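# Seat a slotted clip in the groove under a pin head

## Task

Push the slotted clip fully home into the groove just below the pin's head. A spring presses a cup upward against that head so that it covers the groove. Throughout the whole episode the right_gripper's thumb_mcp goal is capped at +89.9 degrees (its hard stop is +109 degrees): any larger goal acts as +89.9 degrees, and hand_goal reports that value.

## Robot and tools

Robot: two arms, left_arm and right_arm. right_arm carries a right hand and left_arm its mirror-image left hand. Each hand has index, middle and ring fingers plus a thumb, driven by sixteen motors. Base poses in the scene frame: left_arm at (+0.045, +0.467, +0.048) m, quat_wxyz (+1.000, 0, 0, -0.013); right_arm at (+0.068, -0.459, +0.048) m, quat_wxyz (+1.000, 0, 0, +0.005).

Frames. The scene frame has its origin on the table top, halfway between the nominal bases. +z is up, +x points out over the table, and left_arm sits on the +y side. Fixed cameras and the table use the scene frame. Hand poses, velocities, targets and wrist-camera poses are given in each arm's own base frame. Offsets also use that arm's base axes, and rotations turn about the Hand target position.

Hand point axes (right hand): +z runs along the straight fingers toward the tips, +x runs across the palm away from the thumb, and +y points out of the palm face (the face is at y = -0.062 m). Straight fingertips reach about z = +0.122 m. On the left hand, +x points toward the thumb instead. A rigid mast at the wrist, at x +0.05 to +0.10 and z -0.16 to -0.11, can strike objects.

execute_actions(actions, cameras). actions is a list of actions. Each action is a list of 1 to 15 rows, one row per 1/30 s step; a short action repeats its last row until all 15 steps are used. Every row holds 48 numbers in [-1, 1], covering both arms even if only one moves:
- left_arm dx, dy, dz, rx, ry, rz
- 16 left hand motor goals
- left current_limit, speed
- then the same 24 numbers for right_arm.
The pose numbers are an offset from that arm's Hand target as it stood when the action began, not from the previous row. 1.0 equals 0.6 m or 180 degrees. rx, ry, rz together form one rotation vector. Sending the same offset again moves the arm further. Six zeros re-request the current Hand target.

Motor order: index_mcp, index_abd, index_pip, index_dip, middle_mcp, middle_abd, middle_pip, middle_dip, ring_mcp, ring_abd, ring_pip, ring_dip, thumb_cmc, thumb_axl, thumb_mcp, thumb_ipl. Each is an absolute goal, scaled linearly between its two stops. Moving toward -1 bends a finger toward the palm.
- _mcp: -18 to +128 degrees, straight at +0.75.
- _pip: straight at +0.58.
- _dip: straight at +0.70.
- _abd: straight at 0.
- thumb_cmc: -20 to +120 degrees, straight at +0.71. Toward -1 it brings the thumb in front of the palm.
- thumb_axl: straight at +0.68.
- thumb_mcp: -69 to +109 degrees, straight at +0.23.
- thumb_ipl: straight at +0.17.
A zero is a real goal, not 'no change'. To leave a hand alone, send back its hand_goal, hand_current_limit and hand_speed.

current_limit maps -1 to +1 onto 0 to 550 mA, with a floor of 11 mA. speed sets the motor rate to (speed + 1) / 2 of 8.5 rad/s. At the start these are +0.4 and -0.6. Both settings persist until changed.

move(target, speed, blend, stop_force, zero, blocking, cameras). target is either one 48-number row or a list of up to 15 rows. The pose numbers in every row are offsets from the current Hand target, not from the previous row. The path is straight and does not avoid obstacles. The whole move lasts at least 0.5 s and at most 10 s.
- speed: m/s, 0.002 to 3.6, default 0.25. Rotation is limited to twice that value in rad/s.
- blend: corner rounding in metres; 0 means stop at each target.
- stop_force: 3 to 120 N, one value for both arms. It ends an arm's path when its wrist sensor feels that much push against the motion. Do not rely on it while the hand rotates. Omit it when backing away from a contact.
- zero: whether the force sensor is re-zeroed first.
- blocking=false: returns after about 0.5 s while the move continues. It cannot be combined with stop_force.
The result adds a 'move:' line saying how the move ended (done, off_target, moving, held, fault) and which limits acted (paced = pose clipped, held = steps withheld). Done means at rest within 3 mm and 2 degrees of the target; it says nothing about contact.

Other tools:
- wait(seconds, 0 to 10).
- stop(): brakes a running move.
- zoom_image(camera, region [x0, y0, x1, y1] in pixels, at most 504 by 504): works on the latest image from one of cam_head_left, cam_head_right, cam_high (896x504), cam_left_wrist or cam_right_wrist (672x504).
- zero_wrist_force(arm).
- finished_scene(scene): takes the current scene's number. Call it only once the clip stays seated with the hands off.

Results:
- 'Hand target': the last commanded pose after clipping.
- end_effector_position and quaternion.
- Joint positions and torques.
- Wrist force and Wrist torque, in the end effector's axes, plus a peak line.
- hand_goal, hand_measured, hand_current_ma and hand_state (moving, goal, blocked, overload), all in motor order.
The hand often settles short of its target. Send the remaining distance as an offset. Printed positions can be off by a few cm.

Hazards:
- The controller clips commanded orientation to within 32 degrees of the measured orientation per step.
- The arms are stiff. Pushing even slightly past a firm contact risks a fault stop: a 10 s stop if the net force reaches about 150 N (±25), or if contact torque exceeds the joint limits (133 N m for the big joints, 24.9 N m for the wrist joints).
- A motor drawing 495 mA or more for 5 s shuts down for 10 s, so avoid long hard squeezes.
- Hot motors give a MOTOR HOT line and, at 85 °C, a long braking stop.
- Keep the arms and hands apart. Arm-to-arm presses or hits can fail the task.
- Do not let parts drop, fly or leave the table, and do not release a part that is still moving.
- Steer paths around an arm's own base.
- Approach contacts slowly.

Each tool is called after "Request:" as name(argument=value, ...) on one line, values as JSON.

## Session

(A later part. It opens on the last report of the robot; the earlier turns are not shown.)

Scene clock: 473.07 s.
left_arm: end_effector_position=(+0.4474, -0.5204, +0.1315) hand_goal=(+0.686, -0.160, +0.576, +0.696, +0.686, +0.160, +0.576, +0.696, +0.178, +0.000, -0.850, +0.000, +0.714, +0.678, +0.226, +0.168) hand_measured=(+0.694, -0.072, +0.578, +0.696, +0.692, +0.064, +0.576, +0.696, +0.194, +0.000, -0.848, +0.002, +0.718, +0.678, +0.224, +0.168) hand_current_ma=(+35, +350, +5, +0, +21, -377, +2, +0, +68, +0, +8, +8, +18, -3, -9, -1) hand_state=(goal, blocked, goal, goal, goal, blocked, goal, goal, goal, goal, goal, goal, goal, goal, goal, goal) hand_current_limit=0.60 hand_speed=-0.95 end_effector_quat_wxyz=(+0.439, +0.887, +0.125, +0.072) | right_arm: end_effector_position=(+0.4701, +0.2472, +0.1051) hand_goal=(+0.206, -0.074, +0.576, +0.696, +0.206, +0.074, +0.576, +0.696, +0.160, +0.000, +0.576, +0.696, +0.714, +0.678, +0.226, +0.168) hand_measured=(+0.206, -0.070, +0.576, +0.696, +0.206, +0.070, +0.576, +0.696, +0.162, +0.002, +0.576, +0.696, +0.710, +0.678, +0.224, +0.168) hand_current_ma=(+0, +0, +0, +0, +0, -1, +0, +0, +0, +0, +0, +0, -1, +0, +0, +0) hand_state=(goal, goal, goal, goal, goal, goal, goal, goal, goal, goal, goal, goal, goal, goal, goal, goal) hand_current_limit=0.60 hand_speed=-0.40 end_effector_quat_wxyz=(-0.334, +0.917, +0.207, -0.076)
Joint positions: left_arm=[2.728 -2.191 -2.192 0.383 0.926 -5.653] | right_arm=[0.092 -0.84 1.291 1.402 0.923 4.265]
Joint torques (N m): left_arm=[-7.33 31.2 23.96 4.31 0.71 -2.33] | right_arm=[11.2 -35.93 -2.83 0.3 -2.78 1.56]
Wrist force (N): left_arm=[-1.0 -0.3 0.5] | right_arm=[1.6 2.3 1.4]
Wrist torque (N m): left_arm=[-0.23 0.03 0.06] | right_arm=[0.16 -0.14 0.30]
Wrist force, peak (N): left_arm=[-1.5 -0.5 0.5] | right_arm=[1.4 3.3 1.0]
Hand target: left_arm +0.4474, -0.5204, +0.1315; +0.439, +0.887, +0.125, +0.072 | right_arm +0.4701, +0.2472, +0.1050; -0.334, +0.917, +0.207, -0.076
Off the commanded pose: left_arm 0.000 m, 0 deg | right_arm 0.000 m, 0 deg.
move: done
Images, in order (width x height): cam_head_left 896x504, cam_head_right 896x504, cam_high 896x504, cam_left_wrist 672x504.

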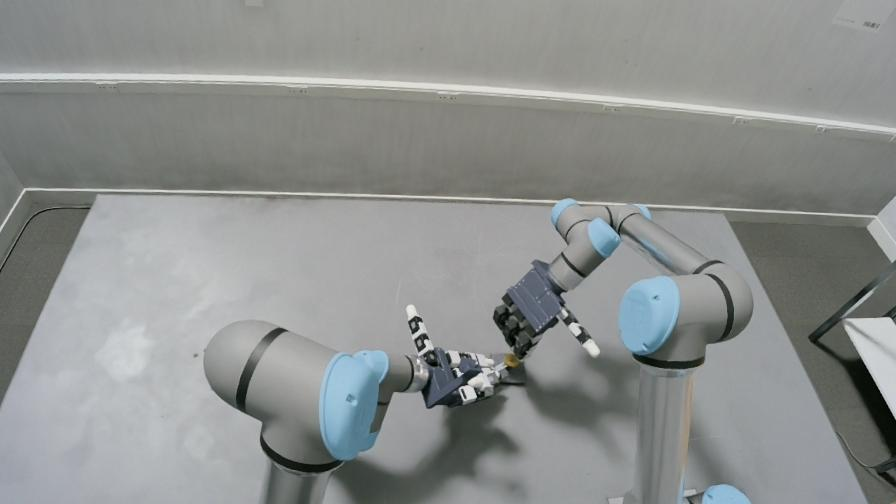

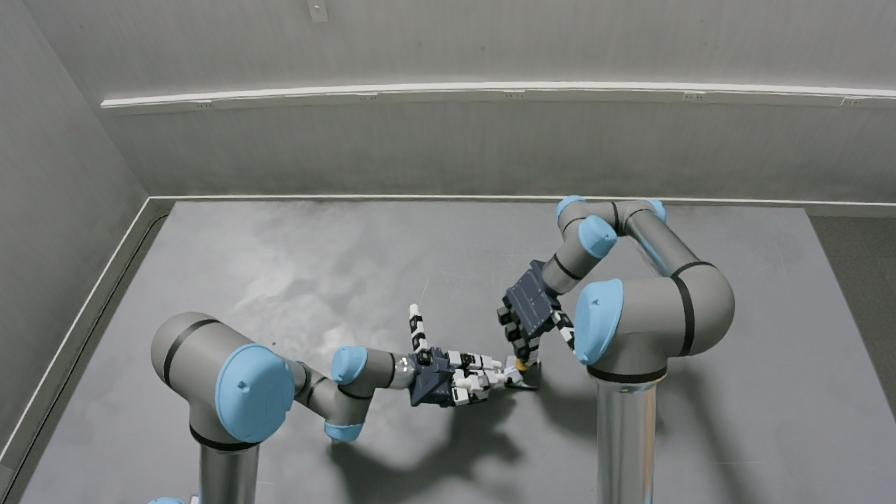

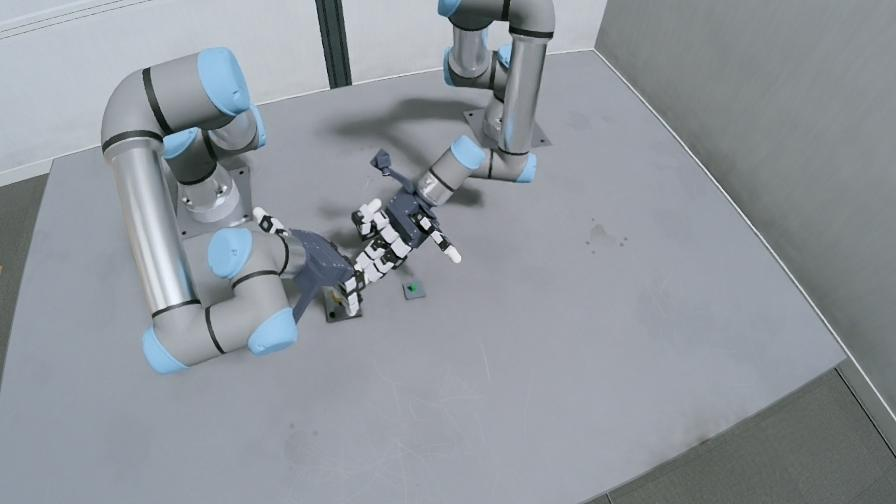

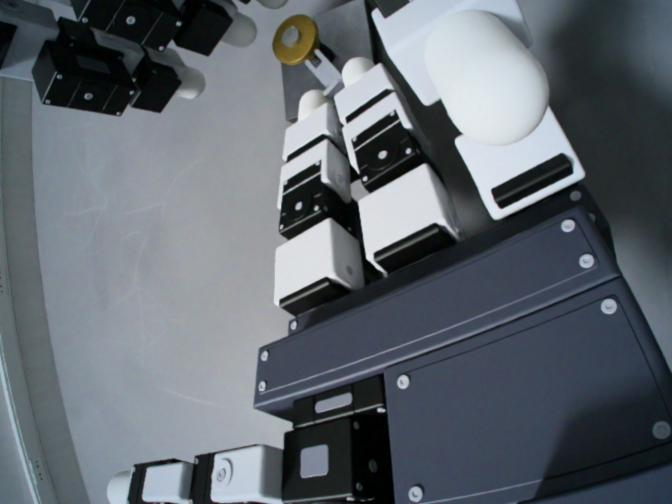

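Request:
move(target=[0,0,0,0,0,0,0.685,-0.16,0.576,0.696,0.685,0.16,0.576,0.696,0.178,0,-0.85,0.0,0.714,0.678,0.226,0.168,0.6,-0.95,-0.0033,0.0031,-0.02,0,0,0,0.2055,-0.074,0.576,0.696,0.2055,0.074,0.576,0.696,0.16,0,0.576,0.696,0.714,0.678,0.226,0.168,0.6,-0.4], speed=0.03, stop_force=10)

Request:
move(target=[0,0,0,0,0,0,0.685,-0.16,0.576,0.696,0.685,0.16,0.576,0.696,0.178,0,-0.85,0.0,0.714,0.678,0.226,0.168,0.6,-0.95,0,0,-0.025,0,0,0,0.2055,-0.074,0.576,0.696,0.2055,0.074,0.576,0.696,0.16,0,0.576,0.696,0.714,0.678,0.226,0.168,0.6,-0.4], speed=0.01, stop_force=20, cameras=["cam_head_right","cam_left_wrist","cam_high","cam_head_left"])

Request:
zoom_image(camera="cam_left_wrist", region=[270, 0, 370, 100])

Request:
zoom_image(camera="cam_head_right", region=[500, 320, 550, 385])

Request:
zoom_image(camera="cam_head_left", region=[490, 320, 550, 385])

Scene clock: 520.27 s.
left_arm: end_effector_position=(+0.4474, -0.5204, +0.1315) hand_goal=(+0.686, -0.160, +0.576, +0.696, +0.686, +0.160, +0.576, +0.696, +0.178, +0.000, -0.850, +0.000, +0.714, +0.678, +0.226, +0.168) hand_measured=(+0.694, -0.072, +0.578, +0.696, +0.692, +0.064, +0.576, +0.696, +0.194, +0.000, -0.848, +0.002, +0.718, +0.678, +0.224, +0.168) hand_current_ma=(+35, +350, +5, +0, +21, -377, +2, +0, +68, +0, +8, +8, +18, -3, -9, -1) hand_state=(goal, blocked, goal, goal, goal, blocked, goal, goal, goal, goal, goal, goal, goal, goal, goal, goal) hand_current_limit=0.60 hand_speed=-0.95 end_effector_quat_wxyz=(+0.439, +0.887, +0.125, +0.072) | right_arm: end_effector_position=(+0.4681, +0.2491, +0.0930) hand_goal=(+0.206, -0.074, +0.576, +0.696, +0.206, +0.074, +0.576, +0.696, +0.160, +0.000, +0.576, +0.696, +0.714, +0.678, +0.226, +0.168) hand_measured=(+0.206, -0.070, +0.576, +0.696, +0.206, +0.070, +0.576, +0.696, +0.162, +0.002, +0.576, +0.696, +0.710, +0.678, +0.224, +0.168) hand_current_ma=(+0, +0, +0, +0, +0, -1, +0, +0, +0, +0, +0, +0, -1, +0, +0, +0) hand_state=(goal, goal, goal, goal, goal, goal, goal, goal, goal, goal, goal, goal, goal, goal, goal, goal) hand_current_limit=0.60 hand_speed=-0.40 end_effector_quat_wxyz=(-0.334, +0.917, +0.207, -0.076)
Joint positions: left_arm=[2.728 -2.191 -2.192 0.383 0.926 -5.653] | right_arm=[0.096 -0.829 1.306 1.374 0.922 4.27]
Joint torques (N m): left_arm=[-7 29.91 24.13 4.36 0.34 -2.19] | right_arm=[11.16 -36.56 -3.3 0.25 -2.72 1.73]
Wrist force (N): left_arm=[-1.0 -0.5 0.5] | right_arm=[1.6 2.3 1.4]
Wrist torque (N m): left_arm=[-0.25 0.03 0.06] | right_arm=[0.16 -0.14 0.30]
Wrist force, peak (N): left_arm=[-1.4 -0.2 0.6] | right_arm=[1.8 2.7 1.5]
Hand target: left_arm +0.4474, -0.5204, +0.1315; +0.439, +0.887, +0.125, +0.072 | right_arm +0.4681, +0.2491, +0.0930; -0.334, +0.917, +0.207, -0.076
Off the commanded pose: left_arm 0.000 m, 0 deg | right_arm 0.000 m, 0 deg.
move: done

Scene clock: 522.67 s.
left_arm: end_effector_position=(+0.4474, -0.5204, +0.1315) hand_goal=(+0.686, -0.160, +0.576, +0.696, +0.686, +0.160, +0.576, +0.696, +0.178, +0.000, -0.850, +0.000, +0.714, +0.678, +0.226, +0.168) hand_measured=(+0.694, -0.072, +0.578, +0.696, +0.692, +0.064, +0.576, +0.696, +0.194, +0.000, -0.848, +0.002, +0.718, +0.678, +0.224, +0.168) hand_current_ma=(+35, +350, +5, +0, +21, -377, +2, +0, +68, +0, +8, +8, +18, -3, -9, -1) hand_state=(goal, blocked, goal, goal, goal, blocked, goal, goal, goal, goal, goal, goal, goal, goal, goal, goal) hand_current_limit=0.60 hand_speed=-0.95 end_effector_quat_wxyz=(+0.439, +0.887, +0.125, +0.072) | right_arm: end_effector_position=(+0.4681, +0.2491, +0.0780) hand_goal=(+0.206, -0.074, +0.576, +0.696, +0.206, +0.074, +0.576, +0.696, +0.160, +0.000, +0.576, +0.696, +0.714, +0.678, +0.226, +0.168) hand_measured=(+0.206, -0.070, +0.576, +0.696, +0.206, +0.070, +0.576, +0.696, +0.162, +0.002, +0.576, +0.696, +0.710, +0.678, +0.224, +0.168) hand_current_ma=(+0, +0, +0, +0, +0, -1, +0, +0, +0, +0, +0, +0, -1, +0, +0, +0) hand_state=(goal, goal, goal, goal, goal, goal, goal, goal, goal, goal, goal, goal, goal, goal, goal, goal) hand_current_limit=0.60 hand_speed=-0.40 end_effector_quat_wxyz=(-0.334, +0.917, +0.207, -0.076)
Joint positions: left_arm=[2.728 -2.191 -2.192 0.383 0.926 -5.653] | right_arm=[0.096 -0.812 1.318 1.345 0.922 4.27]
Joint torques (N m): left_arm=[-8.04 30.44 23.8 4.38 0.41 -2.36] | right_arm=[10.65 -29.11 0.72 -1.89 2.91 0.67]
Wrist force (N): left_arm=[-0.5 -0.5 0.3] | right_arm=[2.8 -10.0 -11.9]
Wrist torque (N m): left_arm=[-0.24 -0.03 0.09] | right_arm=[0.79 0.06 0.19]
Wrist force, peak (N): left_arm=[-1.1 -0.4 0.7] | right_arm=[2.7 -10.4 -11.9]
Hand target: left_arm +0.4474, -0.5204, +0.1315; +0.439, +0.887, +0.125, +0.072 | right_arm +0.4681, +0.2491, +0.0780; -0.334, +0.917, +0.207, -0.076
Off the commanded pose: left_arm 0.000 m, 0 deg | right_arm 0.000 m, 0 deg.
move: done
Images, in order (width x height): cam_head_left 896x504, cam_head_right 896x504, cam_high 896x504, cam_left_wrist 672x504.

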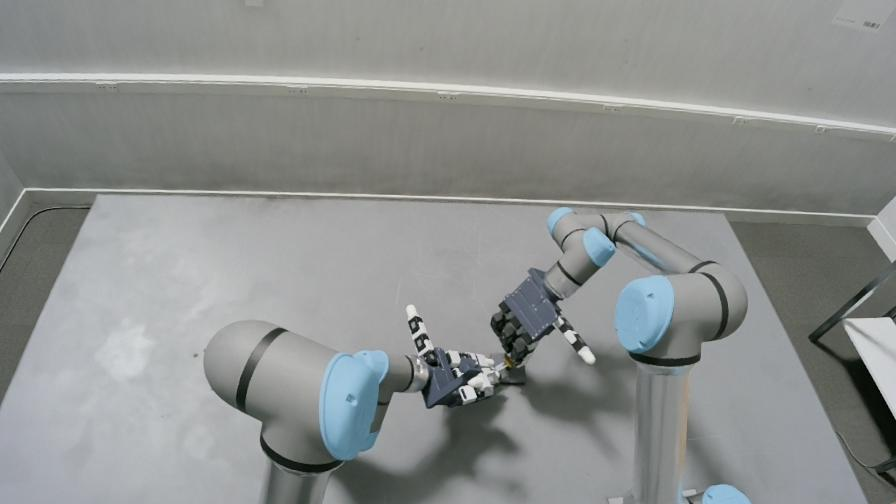

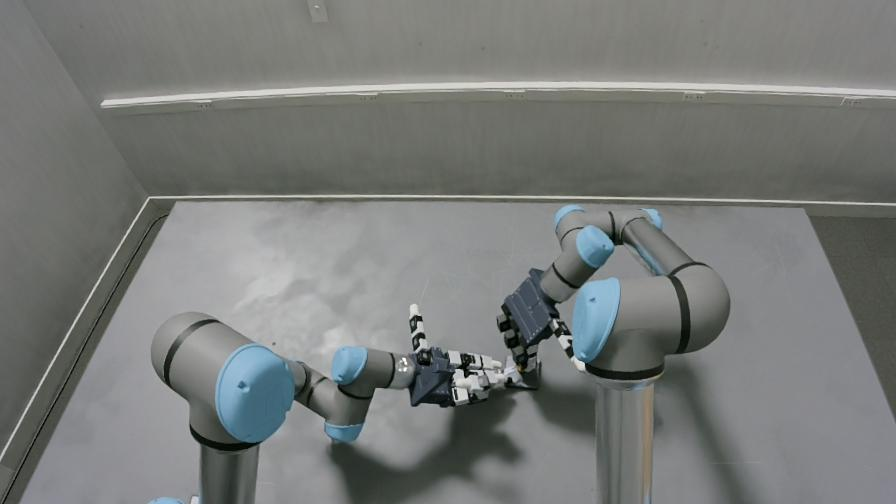

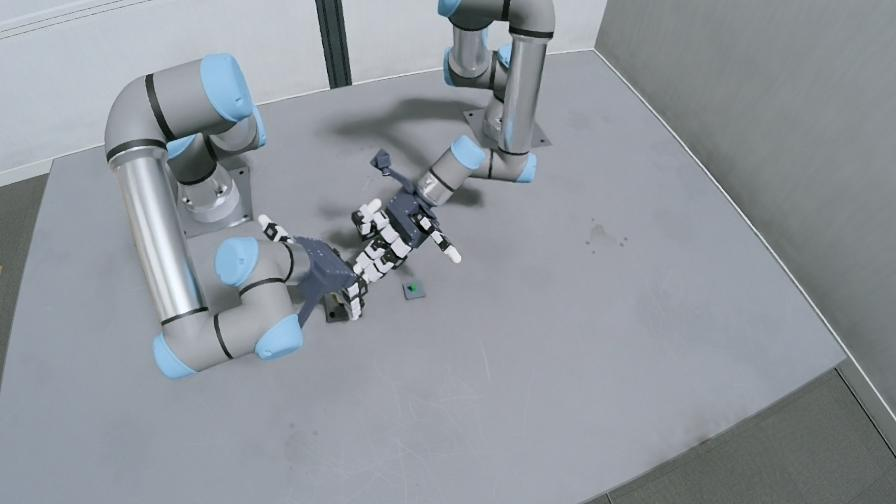

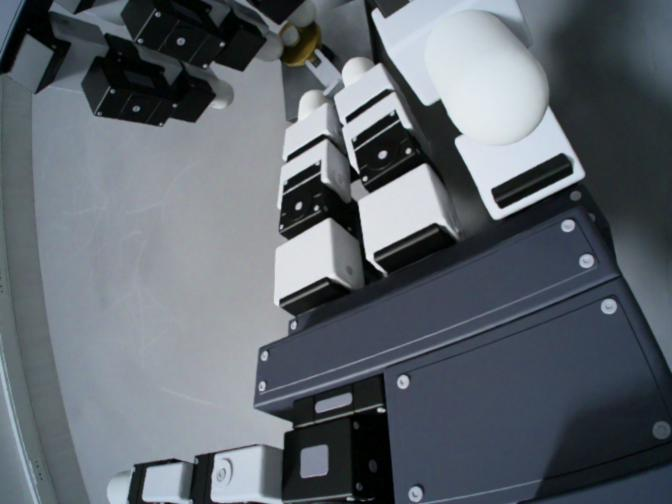

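Scaled by 5.040 from the camera's 672x504 image, which has a finer 960x720 frame.

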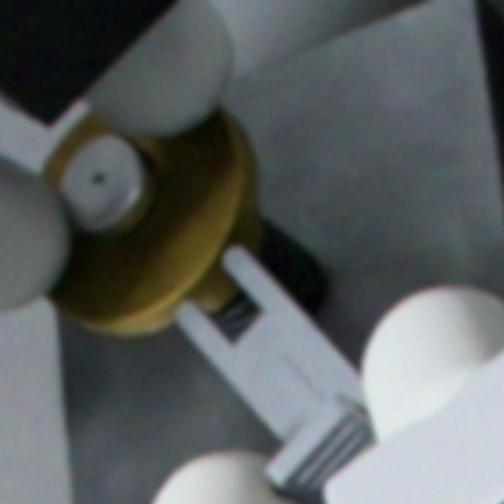

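Scaled by 7.754.

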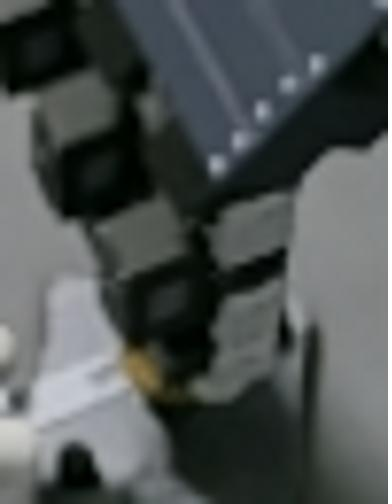

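Scaled by 7.754.

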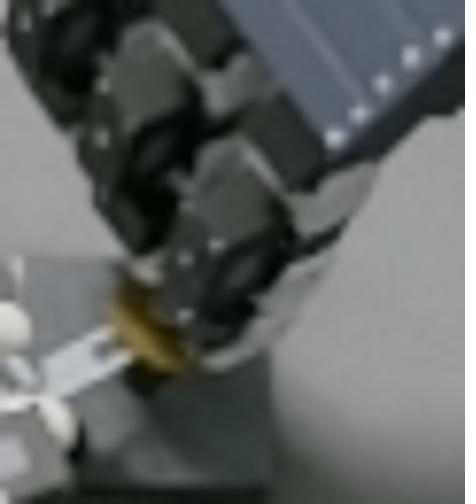

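Request:
move(target=[[0,0,0,0,0,0,0.685,-0.16,0.576,0.696,0.685,0.16,0.576,0.696,0.178,0,-0.85,0.0,0.714,0.678,0.226,0.168,0.6,-0.95,0,0,0.02,0,0,0,0.2055,-0.074,0.576,0.696,0.2055,0.074,0.576,0.696,0.16,0,0.576,0.696,0.714,0.678,0.226,0.168,0.6,-0.4],[0,0,0,0,0,0,0.685,-0.16,0.576,0.696,0.685,0.16,0.576,0.696,0.178,0,-0.85,0.0,0.714,0.678,0.226,0.168,0.6,-0.95,-0.0025,0.00526,0.02,0,0,0,0.2055,-0.074,0.576,0.696,0.2055,0.074,0.576,0.696,0.16,0,0.576,0.696,0.714,0.678,0.226,0.168,0.6,-0.4]], speed=0.03)

Request:
move(target=[0,0,0,0,0,0,0.685,-0.16,0.576,0.696,0.685,0.16,0.576,0.696,0.178,0,-0.85,0.0,0.714,0.678,0.226,0.168,0.6,-0.95,0,0,-0.0225,0,0,0,0.2055,-0.074,0.576,0.696,0.2055,0.074,0.576,0.696,0.16,0,0.576,0.696,0.714,0.678,0.226,0.168,0.6,-0.4], speed=0.01, stop_force=24, cameras=["cam_head_right","cam_left_wrist"])

Request:
zoom_image(camera="cam_left_wrist", region=[270, 0, 350, 80])

Request:
zoom_image(camera="cam_head_right", region=[500, 340, 540, 380])

Scene clock: 533.83 s.
left_arm: end_effector_position=(+0.4474, -0.5204, +0.1315) hand_goal=(+0.686, -0.160, +0.576, +0.696, +0.686, +0.160, +0.576, +0.696, +0.178, +0.000, -0.850, +0.000, +0.714, +0.678, +0.226, +0.168) hand_measured=(+0.694, -0.072, +0.578, +0.696, +0.692, +0.064, +0.576, +0.696, +0.194, +0.000, -0.848, +0.002, +0.718, +0.678, +0.224, +0.168) hand_current_ma=(+35, +350, +5, +0, +21, -377, +2, +0, +68, +0, +8, +8, +18, -3, -9, -1) hand_state=(goal, blocked, goal, goal, goal, blocked, goal, goal, goal, goal, goal, goal, goal, goal, goal, goal) hand_current_limit=0.60 hand_speed=-0.95 end_effector_quat_wxyz=(+0.439, +0.887, +0.125, +0.072) | right_arm: end_effector_position=(+0.4667, +0.2522, +0.0900) hand_goal=(+0.206, -0.074, +0.576, +0.696, +0.206, +0.074, +0.576, +0.696, +0.160, +0.000, +0.576, +0.696, +0.714, +0.678, +0.226, +0.168) hand_measured=(+0.206, -0.072, +0.576, +0.696, +0.206, +0.070, +0.576, +0.696, +0.162, +0.002, +0.576, +0.696, +0.710, +0.678, +0.224, +0.168) hand_current_ma=(+0, +0, +0, +0, +0, -1, +0, +0, +0, +0, +0, +0, -1, +0, +0, +0) hand_state=(goal, goal, goal, goal, goal, goal, goal, goal, goal, goal, goal, goal, goal, goal, goal, goal) hand_current_limit=0.60 hand_speed=-0.40 end_effector_quat_wxyz=(-0.334, +0.917, +0.207, -0.076)
Joint positions: left_arm=[2.728 -2.191 -2.192 0.383 0.926 -5.653] | right_arm=[0.102 -0.827 1.309 1.364 0.921 4.277]
Joint torques (N m): left_arm=[-7.93 30.49 23.7 4.38 -0.04 -2.28] | right_arm=[9.19 -56.12 -3.06 0.35 -2.69 1.56]
Wrist force (N): left_arm=[-1.0 -0.5 0.6] | right_arm=[1.1 2.4 1.3]
Wrist torque (N m): left_arm=[-0.25 0.04 0.06] | right_arm=[0.18 -0.07 0.25]
Wrist force, peak (N): left_arm=[-1.3 -0.5 0.7] | right_arm=[2.7 -10.1 -12.4]
Hand target: left_arm +0.4474, -0.5204, +0.1315; +0.439, +0.887, +0.125, +0.072 | right_arm +0.4666, +0.2522, +0.0900; -0.334, +0.917, +0.207, -0.076
Off the commanded pose: left_arm 0.000 m, 0 deg | right_arm 0.000 m, 0 deg.
move: done

Scene clock: 536.03 s.
left_arm: end_effector_position=(+0.4474, -0.5204, +0.1315) hand_goal=(+0.686, -0.160, +0.576, +0.696, +0.686, +0.160, +0.576, +0.696, +0.178, +0.000, -0.850, +0.000, +0.714, +0.678, +0.226, +0.168) hand_measured=(+0.694, -0.072, +0.578, +0.696, +0.692, +0.064, +0.576, +0.696, +0.194, +0.000, -0.848, +0.002, +0.718, +0.678, +0.224, +0.168) hand_current_ma=(+35, +350, +5, +0, +21, -377, +2, +0, +68, +0, +8, +8, +18, -3, -9, -1) hand_state=(goal, blocked, goal, goal, goal, blocked, goal, goal, goal, goal, goal, goal, goal, goal, goal, goal) hand_current_limit=0.60 hand_speed=-0.95 end_effector_quat_wxyz=(+0.439, +0.887, +0.125, +0.072) | right_arm: end_effector_position=(+0.4666, +0.2522, +0.0765) hand_goal=(+0.206, -0.074, +0.576, +0.696, +0.206, +0.074, +0.576, +0.696, +0.160, +0.000, +0.576, +0.696, +0.714, +0.678, +0.226, +0.168) hand_measured=(+0.204, -0.072, +0.576, +0.696, +0.204, +0.060, +0.576, +0.696, +0.162, +0.002, +0.576, +0.696, +0.710, +0.678, +0.224, +0.168) hand_current_ma=(+0, +0, +0, +0, +0, -4, +0, +0, +0, +0, +0, +0, -1, +0, +0, +0) hand_state=(goal, goal, goal, goal, goal, goal, goal, goal, goal, goal, goal, goal, goal, goal, goal, goal) hand_current_limit=0.60 hand_speed=-0.40 end_effector_quat_wxyz=(-0.334, +0.917, +0.207, -0.076)
Joint positions: left_arm=[2.728 -2.191 -2.192 0.383 0.926 -5.653] | right_arm=[0.102 -0.811 1.32 1.338 0.921 4.277]
Joint torques (N m): left_arm=[-7.66 30.57 23.56 4.34 -0.11 -2.19] | right_arm=[10.4 -27.34 2.64 -2.44 3.39 1.29]
Wrist force (N): left_arm=[-1.0 -0.5 0.7] | right_arm=[3.2 -13.5 -14.9]
Wrist torque (N m): left_arm=[-0.28 0.04 0.06] | right_arm=[0.87 0.07 0.17]
Wrist force, peak (N): left_arm=[-1.4 -0.2 0.5] | right_arm=[3.6 -13.8 -15.2]
Hand target: left_arm +0.4474, -0.5204, +0.1315; +0.439, +0.887, +0.125, +0.072 | right_arm +0.4666, +0.2522, +0.0765; -0.334, +0.917, +0.207, -0.076
Off the commanded pose: left_arm 0.000 m, 0 deg | right_arm 0.000 m, 0 deg.
move: done
Images, in order (width x height): cam_head_right 896x504, cam_left_wrist 672x504.

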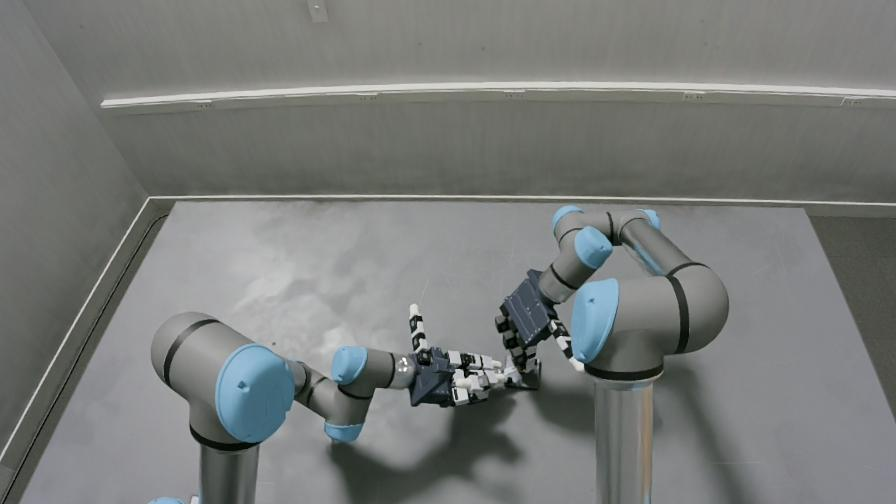

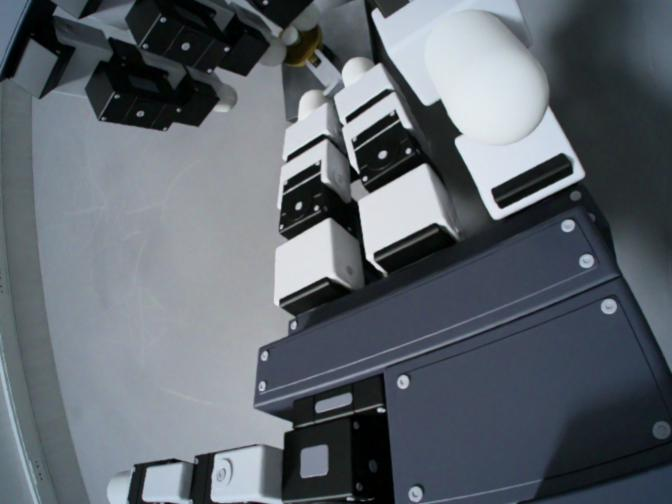

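Scaled by 6.300 from the camera's 672x504 image, which has a finer 960x720 frame.

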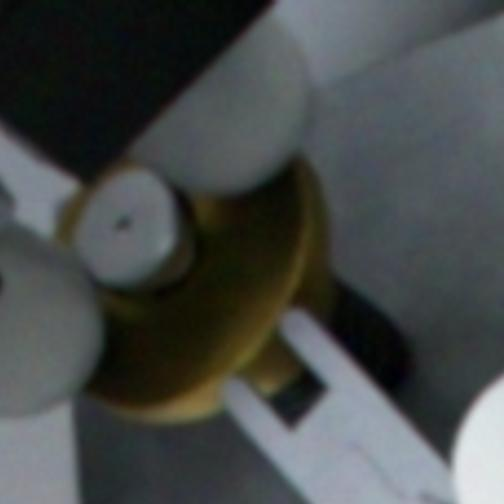

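Scaled by 12.600.

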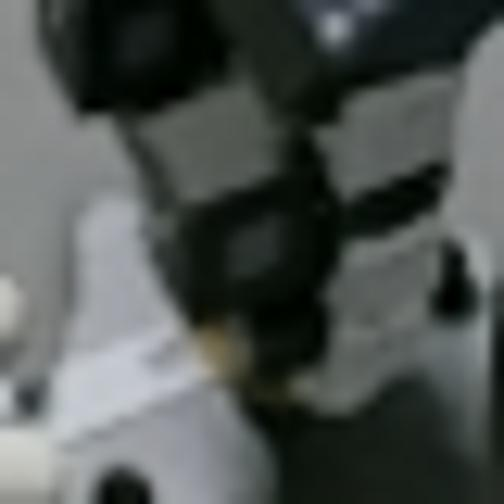

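Request:
move(target=[0.00737,-0.01111,0,0,0,0,0.685,-0.16,0.576,0.696,0.685,0.16,0.576,0.696,0.178,0,-0.85,0.0,0.714,0.678,0.226,0.168,0.6,-0.95,0,0,0,0,0,0,0.2055,-0.074,0.576,0.696,0.2055,0.074,0.576,0.696,0.16,0,0.576,0.696,0.714,0.678,0.226,0.168,0.6,-0.4], speed=0.02, stop_force=3, cameras=["cam_left_wrist"])

Request:
zoom_image(camera="cam_left_wrist", region=[270, 0, 350, 80])

Scene clock: 550.50 s.
left_arm: end_effector_position=(+0.4479, -0.5213, +0.1315) hand_goal=(+0.686, -0.160, +0.576, +0.696, +0.686, +0.160, +0.576, +0.696, +0.178, +0.000, -0.850, +0.000, +0.714, +0.678, +0.226, +0.168) hand_measured=(+0.700, -0.074, +0.580, +0.696, +0.698, +0.064, +0.580, +0.696, +0.194, +0.000, -0.848, +0.002, +0.718, +0.678, +0.224, +0.168) hand_current_ma=(+56, +337, +16, +2, +54, -377, +14, +2, +68, +0, +8, +8, +18, -3, -9, -1) hand_state=(goal, blocked, goal, goal, goal, blocked, goal, goal, goal, goal, goal, goal, goal, goal, goal, goal) hand_current_limit=0.60 hand_speed=-0.95 end_effector_quat_wxyz=(+0.439, +0.887, +0.125, +0.072) | right_arm: end_effector_position=(+0.4666, +0.2522, +0.0765) hand_goal=(+0.206, -0.074, +0.576, +0.696, +0.206, +0.074, +0.576, +0.696, +0.160, +0.000, +0.576, +0.696, +0.714, +0.678, +0.226, +0.168) hand_measured=(+0.204, -0.072, +0.576, +0.696, +0.204, +0.060, +0.576, +0.696, +0.162, +0.002, +0.576, +0.696, +0.710, +0.678, +0.224, +0.168) hand_current_ma=(+0, +0, +0, +0, +0, -4, +0, +0, +0, +0, +0, +0, -1, +0, +0, +0) hand_state=(goal, goal, goal, goal, goal, goal, goal, goal, goal, goal, goal, goal, goal, goal, goal, goal) hand_current_limit=0.60 hand_speed=-0.40 end_effector_quat_wxyz=(-0.334, +0.917, +0.207, -0.076)
Joint positions: left_arm=[2.727 -2.193 -2.189 0.382 0.926 -5.654] | right_arm=[0.102 -0.811 1.32 1.338 0.921 4.277]
Joint torques (N m): left_arm=[11.04 43.29 -2.52 4.37 -2.56 2.3] | right_arm=[11.44 -28.3 1.14 -1.49 3.06 1.46]
Wrist force (N): left_arm=[-0.5 -0.2 0.7] | right_arm=[2.9 -13.4 -15.1]
Wrist torque (N m): left_arm=[-0.24 -0.02 0.06] | right_arm=[0.91 0.10 0.15]
Wrist force, peak (N): left_arm=[-1.8 -1.3 -2.3] | right_arm=[3.2 -13.6 -15.2]
Hand target: left_arm +0.4479, -0.5213, +0.1316; +0.439, +0.887, +0.125, +0.072 (not the last commanded pose) | right_arm +0.4666, +0.2522, +0.0765; -0.334, +0.917, +0.207, -0.076
Off the commanded pose: left_arm 0.007 m, 0 deg | right_arm 0.000 m, 0 deg.
move: contact (left_arm)
Images, in order (width x height): cam_left_wrist 672x504.

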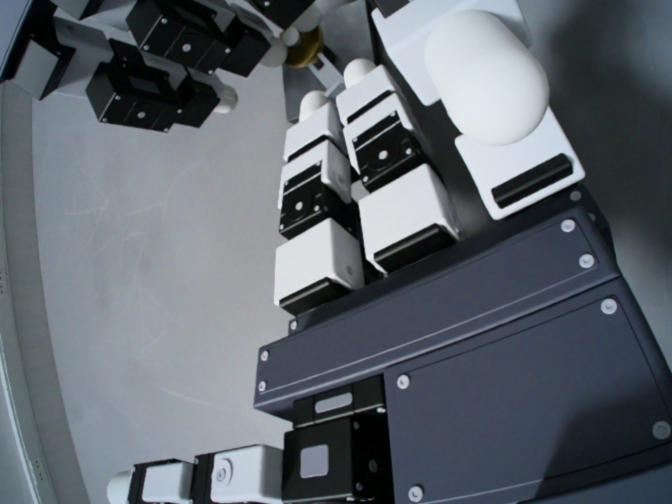

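Scaled by 6.300 from the camera's 672x504 image, which has a finer 960x720 frame.

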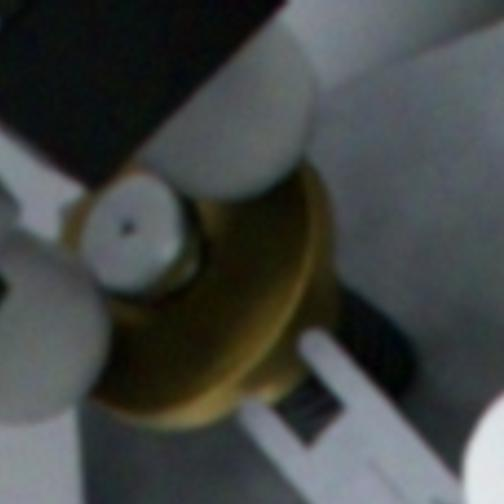

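Request:
move(target=[-0.00276,0.00417,0,0,0,0,0.685,-0.16,0.576,0.696,0.685,0.16,0.576,0.696,0.178,0,-0.85,0.0,0.714,0.678,0.226,0.168,0.6,-0.95,0,0,0,0,0,0,0.2055,-0.074,0.576,0.696,0.2055,0.074,0.576,0.696,0.16,0,0.576,0.696,0.714,0.678,0.226,0.168,0.6,-0.4], speed=0.02, cameras=["cam_left_wrist","cam_head_right","cam_head_left","cam_high"])

Request:
zoom_image(camera="cam_left_wrist", region=[270, 0, 370, 100])

Request:
zoom_image(camera="cam_head_right", region=[490, 340, 530, 380])

Request:
zoom_image(camera="cam_head_left", region=[480, 340, 530, 385])

Request:
zoom_image(camera="cam_high", region=[320, 265, 370, 315])

Scene clock: 561.20 s.
left_arm: end_effector_position=(+0.4463, -0.5188, +0.1316) hand_goal=(+0.686, -0.160, +0.576, +0.696, +0.686, +0.160, +0.576, +0.696, +0.178, +0.000, -0.850, +0.000, +0.714, +0.678, +0.226, +0.168) hand_measured=(+0.700, -0.074, +0.580, +0.696, +0.698, +0.064, +0.580, +0.696, +0.194, +0.000, -0.848, +0.002, +0.718, +0.678, +0.224, +0.168) hand_current_ma=(+56, +337, +16, +2, +54, -377, +14, +2, +68, +0, +8, +8, +18, -3, -9, -1) hand_state=(goal, blocked, goal, goal, goal, blocked, goal, goal, goal, goal, goal, goal, goal, goal, goal, goal) hand_current_limit=0.60 hand_speed=-0.95 end_effector_quat_wxyz=(+0.439, +0.887, +0.125, +0.072) | right_arm: end_effector_position=(+0.4666, +0.2522, +0.0765) hand_goal=(+0.206, -0.074, +0.576, +0.696, +0.206, +0.074, +0.576, +0.696, +0.160, +0.000, +0.576, +0.696, +0.714, +0.678, +0.226, +0.168) hand_measured=(+0.204, -0.072, +0.576, +0.696, +0.204, +0.060, +0.576, +0.696, +0.162, +0.002, +0.576, +0.696, +0.710, +0.678, +0.224, +0.168) hand_current_ma=(+0, +0, +0, +0, +0, -4, +0, +0, +0, +0, +0, +0, -1, +0, +0, +0) hand_state=(goal, goal, goal, goal, goal, goal, goal, goal, goal, goal, goal, goal, goal, goal, goal, goal) hand_current_limit=0.60 hand_speed=-0.40 end_effector_quat_wxyz=(-0.334, +0.917, +0.207, -0.076)
Joint positions: left_arm=[2.73 -2.189 -2.198 0.386 0.924 -5.651] | right_arm=[0.102 -0.811 1.32 1.338 0.921 4.277]
Joint torques (N m): left_arm=[11.63 42.56 -2.57 4.62 -2.62 2.41] | right_arm=[11.07 -33.45 -0.66 1.51 1.99 1.45]
Wrist force (N): left_arm=[-0.8 -0.4 0.4] | right_arm=[3.0 -13.6 -15.0]
Wrist torque (N m): left_arm=[-0.24 0.01 0.00] | right_arm=[0.88 0.07 0.16]
Wrist force, peak (N): left_arm=[-1.3 -0.5 0.4] | right_arm=[2.9 -13.7 -15.2]
Hand target: left_arm +0.4463, -0.5188, +0.1316; +0.439, +0.887, +0.125, +0.072 | right_arm +0.4666, +0.2522, +0.0765; -0.334, +0.917, +0.207, -0.076
Off the commanded pose: left_arm 0.000 m, 0 deg | right_arm 0.000 m, 0 deg.
move: done
Images, in order (width x height): cam_head_left 896x504, cam_head_right 896x504, cam_high 896x504, cam_left_wrist 672x504.

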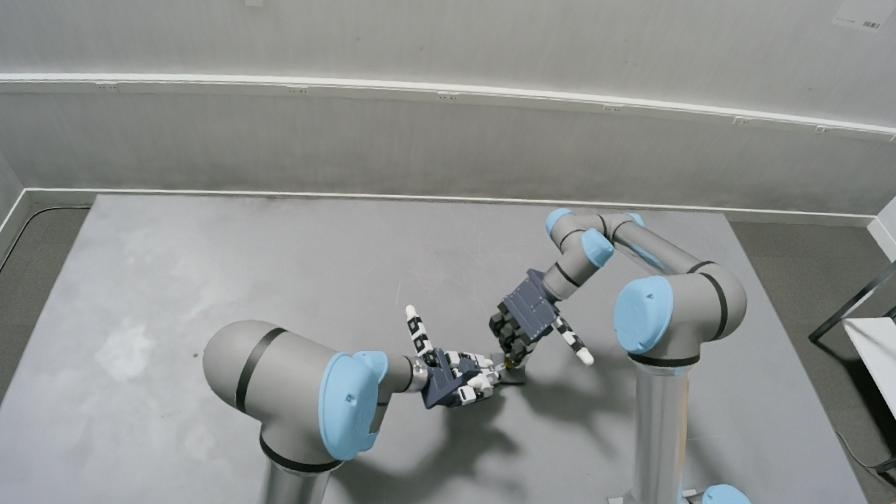

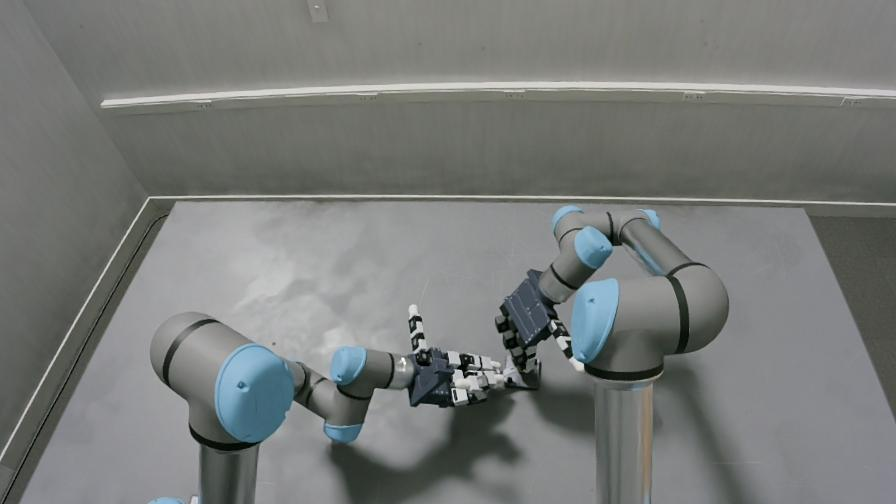

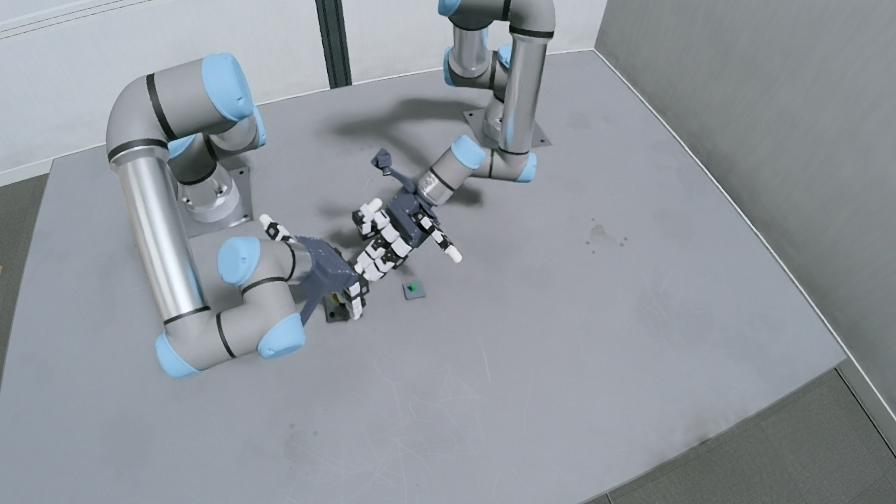

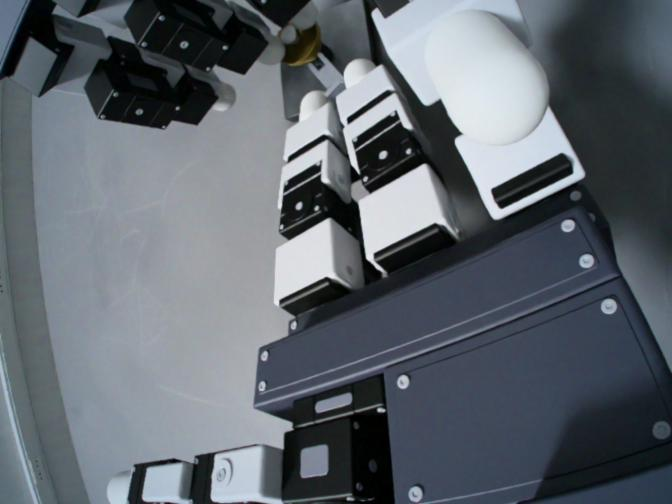

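Scaled by 5.040 from the camera's 672x504 image, which has a finer 960x720 frame.

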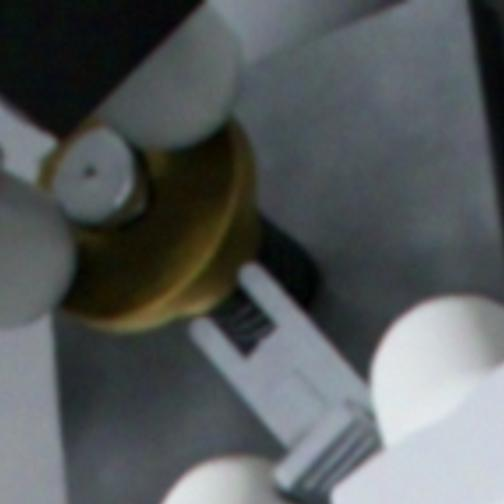

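Scaled by 12.600.

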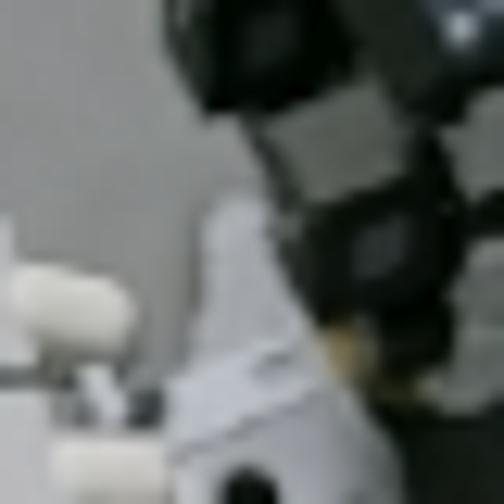

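Scaled by 10.080.

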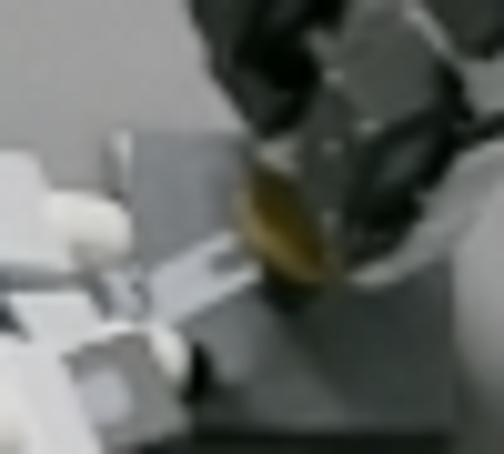

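Scaled by 10.080.

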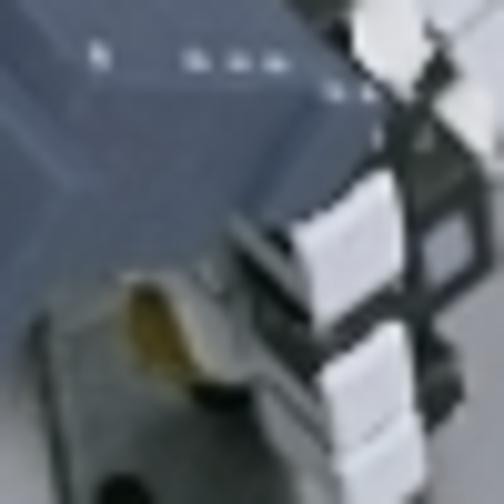

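Request:
move(target=[0,0,0.0022,0,0,0,0.685,-0.16,0.576,0.696,0.685,0.16,0.576,0.696,0.178,0,-0.85,0.0,0.714,0.678,0.226,0.168,0.6,-0.95,0,0,-0.0025,0,0,0,0.2055,-0.074,0.576,0.696,0.2055,0.074,0.576,0.696,0.16,0,0.576,0.696,0.714,0.678,0.226,0.168,0.6,-0.4], speed=0.01, cameras=["cam_left_wrist"])

Request:
zoom_image(camera="cam_left_wrist", region=[270, 0, 350, 80])

Request:
move(target=[0.00737,-0.01111,0,0,0,0,0.685,-0.16,0.576,0.696,0.685,0.16,0.576,0.696,0.178,0,-0.85,0.0,0.714,0.678,0.226,0.168,0.6,-0.95,0,0,0,0,0,0,0.2055,-0.074,0.576,0.696,0.2055,0.074,0.576,0.696,0.16,0,0.576,0.696,0.714,0.678,0.226,0.168,0.6,-0.4], speed=0.02, stop_force=3, cameras=["cam_left_wrist"])

Request:
zoom_image(camera="cam_left_wrist", region=[270, 0, 350, 80])

Scene clock: 582.60 s.
left_arm: end_effector_position=(+0.4463, -0.5188, +0.1328) hand_goal=(+0.686, -0.160, +0.576, +0.696, +0.686, +0.160, +0.576, +0.696, +0.178, +0.000, -0.850, +0.000, +0.714, +0.678, +0.226, +0.168) hand_measured=(+0.700, -0.074, +0.580, +0.696, +0.698, +0.064, +0.580, +0.696, +0.194, +0.000, -0.848, +0.002, +0.718, +0.678, +0.224, +0.168) hand_current_ma=(+56, +337, +16, +2, +54, -377, +14, +2, +68, +0, +8, +8, +18, -3, -9, -1) hand_state=(goal, blocked, goal, goal, goal, blocked, goal, goal, goal, goal, goal, goal, goal, goal, goal, goal) hand_current_limit=0.60 hand_speed=-0.95 end_effector_quat_wxyz=(+0.439, +0.887, +0.125, +0.072) | right_arm: end_effector_position=(+0.4666, +0.2522, +0.0750) hand_goal=(+0.206, -0.074, +0.576, +0.696, +0.206, +0.074, +0.576, +0.696, +0.160, +0.000, +0.576, +0.696, +0.714, +0.678, +0.226, +0.168) hand_measured=(+0.204, -0.070, +0.576, +0.696, +0.204, +0.058, +0.576, +0.696, +0.162, +0.002, +0.576, +0.696, +0.710, +0.678, +0.224, +0.168) hand_current_ma=(+0, +0, +0, +0, +0, -6, +0, +0, +0, +0, +0, +0, -1, +0, +0, +0) hand_state=(goal, goal, goal, goal, goal, goal, goal, goal, goal, goal, goal, goal, goal, goal, goal, goal) hand_current_limit=0.60 hand_speed=-0.40 end_effector_quat_wxyz=(-0.334, +0.917, +0.207, -0.076)
Joint positions: left_arm=[2.73 -2.186 -2.198 0.382 0.924 -5.651] | right_arm=[0.102 -0.81 1.321 1.335 0.921 4.277]
Joint torques (N m): left_arm=[12.12 41.82 -2.77 1.1 -2.67 2.27] | right_arm=[10.86 -25.43 2.35 -2.68 0.84 1.5]
Wrist force (N): left_arm=[-0.9 -0.7 0.6] | right_arm=[2.8 -14.5 -16.2]
Wrist torque (N m): left_arm=[-0.29 0.03 -0.01] | right_arm=[0.95 0.08 0.15]
Wrist force, peak (N): left_arm=[-1.2 -0.6 1.1] | right_arm=[3.1 -15.0 -16.7]
Hand target: left_arm +0.4463, -0.5188, +0.1329; +0.439, +0.887, +0.125, +0.072 | right_arm +0.4666, +0.2522, +0.0750; -0.334, +0.917, +0.207, -0.076
Off the commanded pose: left_arm 0.000 m, 0 deg | right_arm 0.000 m, 0 deg.
move: done
Images, in order (width x height): cam_left_wrist 672x504.

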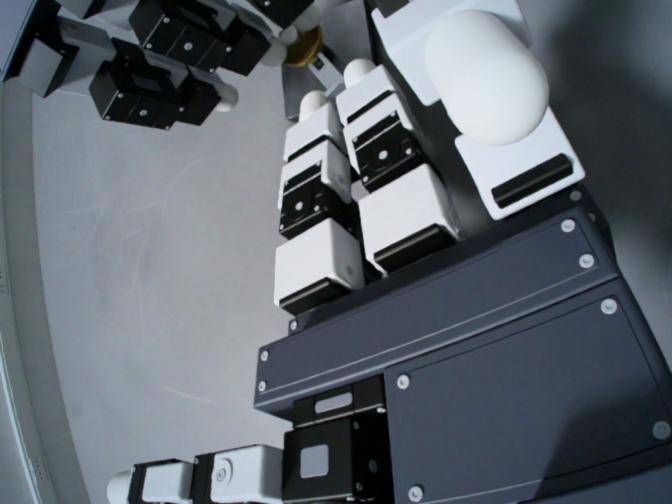

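Scaled by 6.300 from the camera's 672x504 image, which has a finer 960x720 frame.

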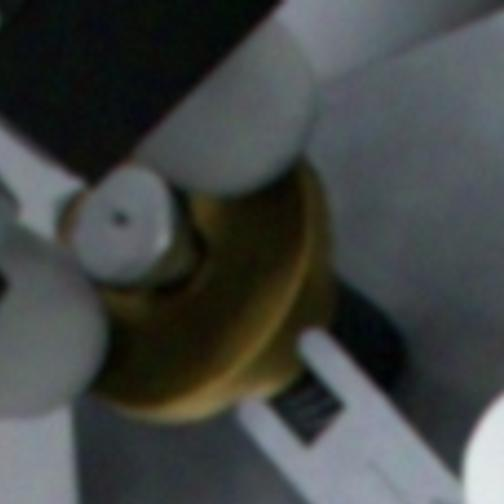

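Scene clock: 584.17 s.
left_arm: end_effector_position=(+0.4503, -0.5248, +0.1329) hand_goal=(+0.686, -0.160, +0.576, +0.696, +0.686, +0.160, +0.576, +0.696, +0.178, +0.000, -0.850, +0.000, +0.714, +0.678, +0.226, +0.168) hand_measured=(+0.700, -0.078, +0.582, +0.696, +0.702, +0.064, +0.582, +0.696, +0.194, +0.000, -0.848, +0.002, +0.718, +0.678, +0.224, +0.168) hand_current_ma=(+60, +325, +19, +2, +64, -377, +18, +3, +68, +0, +8, +8, +18, -3, -9, -1) hand_state=(goal, blocked, goal, goal, goal, blocked, goal, goal, goal, goal, goal, goal, goal, goal, goal, goal) hand_current_limit=0.60 hand_speed=-0.95 end_effector_quat_wxyz=(+0.439, +0.887, +0.125, +0.072) | right_arm: end_effector_position=(+0.4666, +0.2522, +0.0750) hand_goal=(+0.206, -0.074, +0.576, +0.696, +0.206, +0.074, +0.576, +0.696, +0.160, +0.000, +0.576, +0.696, +0.714, +0.678, +0.226, +0.168) hand_measured=(+0.204, -0.070, +0.576, +0.696, +0.204, +0.058, +0.576, +0.696, +0.162, +0.002, +0.576, +0.696, +0.710, +0.678, +0.224, +0.168) hand_current_ma=(+0, +0, +0, +0, +0, -6, +0, +0, +0, +0, +0, +0, -1, +0, +0, +0) hand_state=(goal, goal, goal, goal, goal, goal, goal, goal, goal, goal, goal, goal, goal, goal, goal, goal) hand_current_limit=0.60 hand_speed=-0.40 end_effector_quat_wxyz=(-0.334, +0.917, +0.207, -0.076)
Joint positions: left_arm=[2.722 -2.194 -2.177 0.374 0.93 -5.659] | right_arm=[0.102 -0.81 1.321 1.335 0.921 4.277]
Joint torques (N m): left_arm=[11.55 43.45 -2.65 4.4 -2.58 2.5] | right_arm=[11.28 -30.56 0.42 -1.15 0.36 1.47]
Wrist force (N): left_arm=[-0.8 -0.6 0.3] | right_arm=[2.9 -14.2 -15.7]
Wrist torque (N m): left_arm=[-0.25 0.02 0.05] | right_arm=[0.92 0.05 0.17]
Wrist force, peak (N): left_arm=[-1.9 -1.4 -2.8] | right_arm=[2.8 -14.9 -16.8]
Hand target: left_arm +0.4503, -0.5248, +0.1329; +0.439, +0.887, +0.125, +0.072 (not the last commanded pose) | right_arm +0.4666, +0.2522, +0.0750; -0.334, +0.917, +0.207, -0.076
Off the commanded pose: left_arm 0.001 m, 0 deg | right_arm 0.000 m, 0 deg.
move: contact (left_arm)
Images, in order (width x height): cam_left_wrist 672x504.

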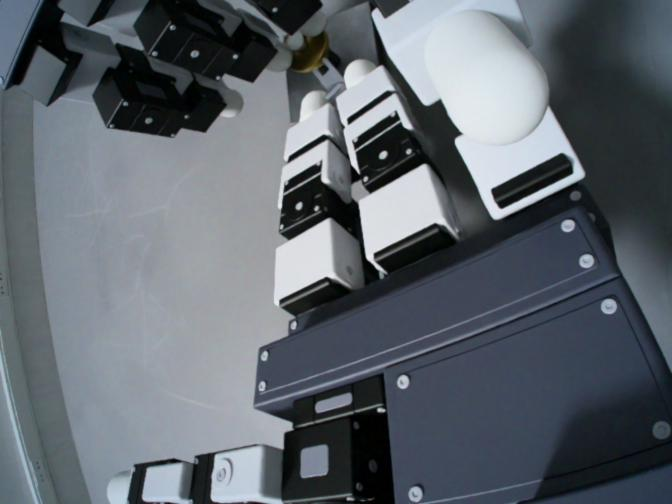

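Scaled by 6.300 from the camera's 672x504 image, which has a finer 960x720 frame.

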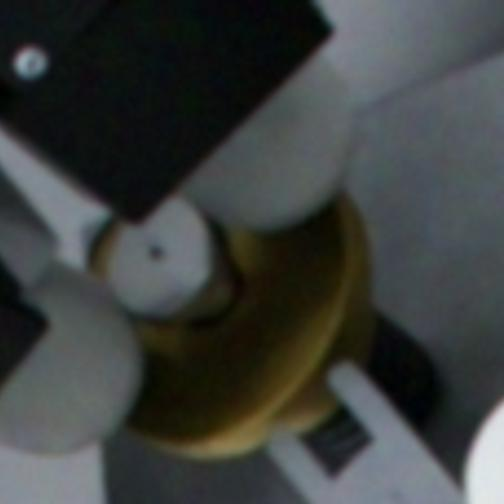

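Request:
zoom_image(camera="cam_left_wrist", region=[270, 0, 370, 100])

Request:
zoom_image(camera="cam_left_wrist", region=[295, 45, 355, 105])

Scaled by 5.040 from the camera's 672x504 image, which has a finer 960x720 frame.

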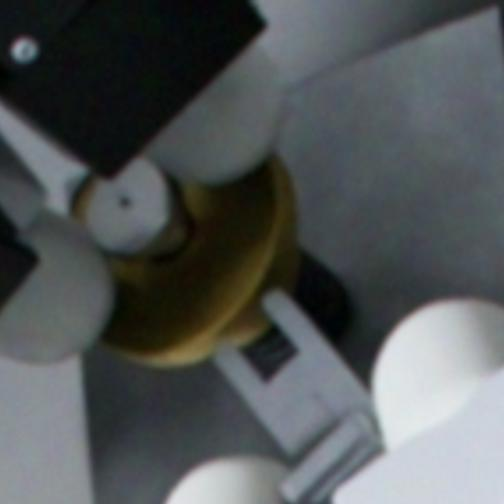

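Scaled by 8.400 from the camera's 672x504 image, which has a finer 960x720 frame.

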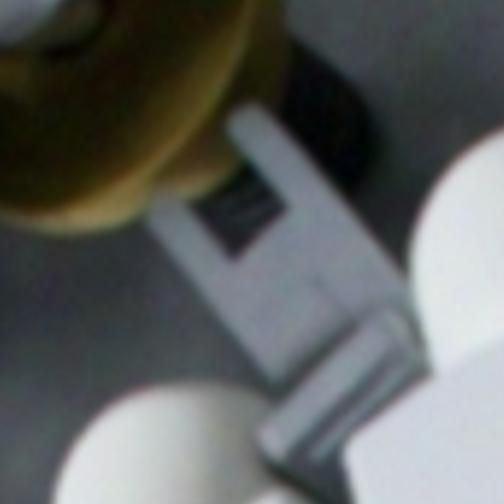

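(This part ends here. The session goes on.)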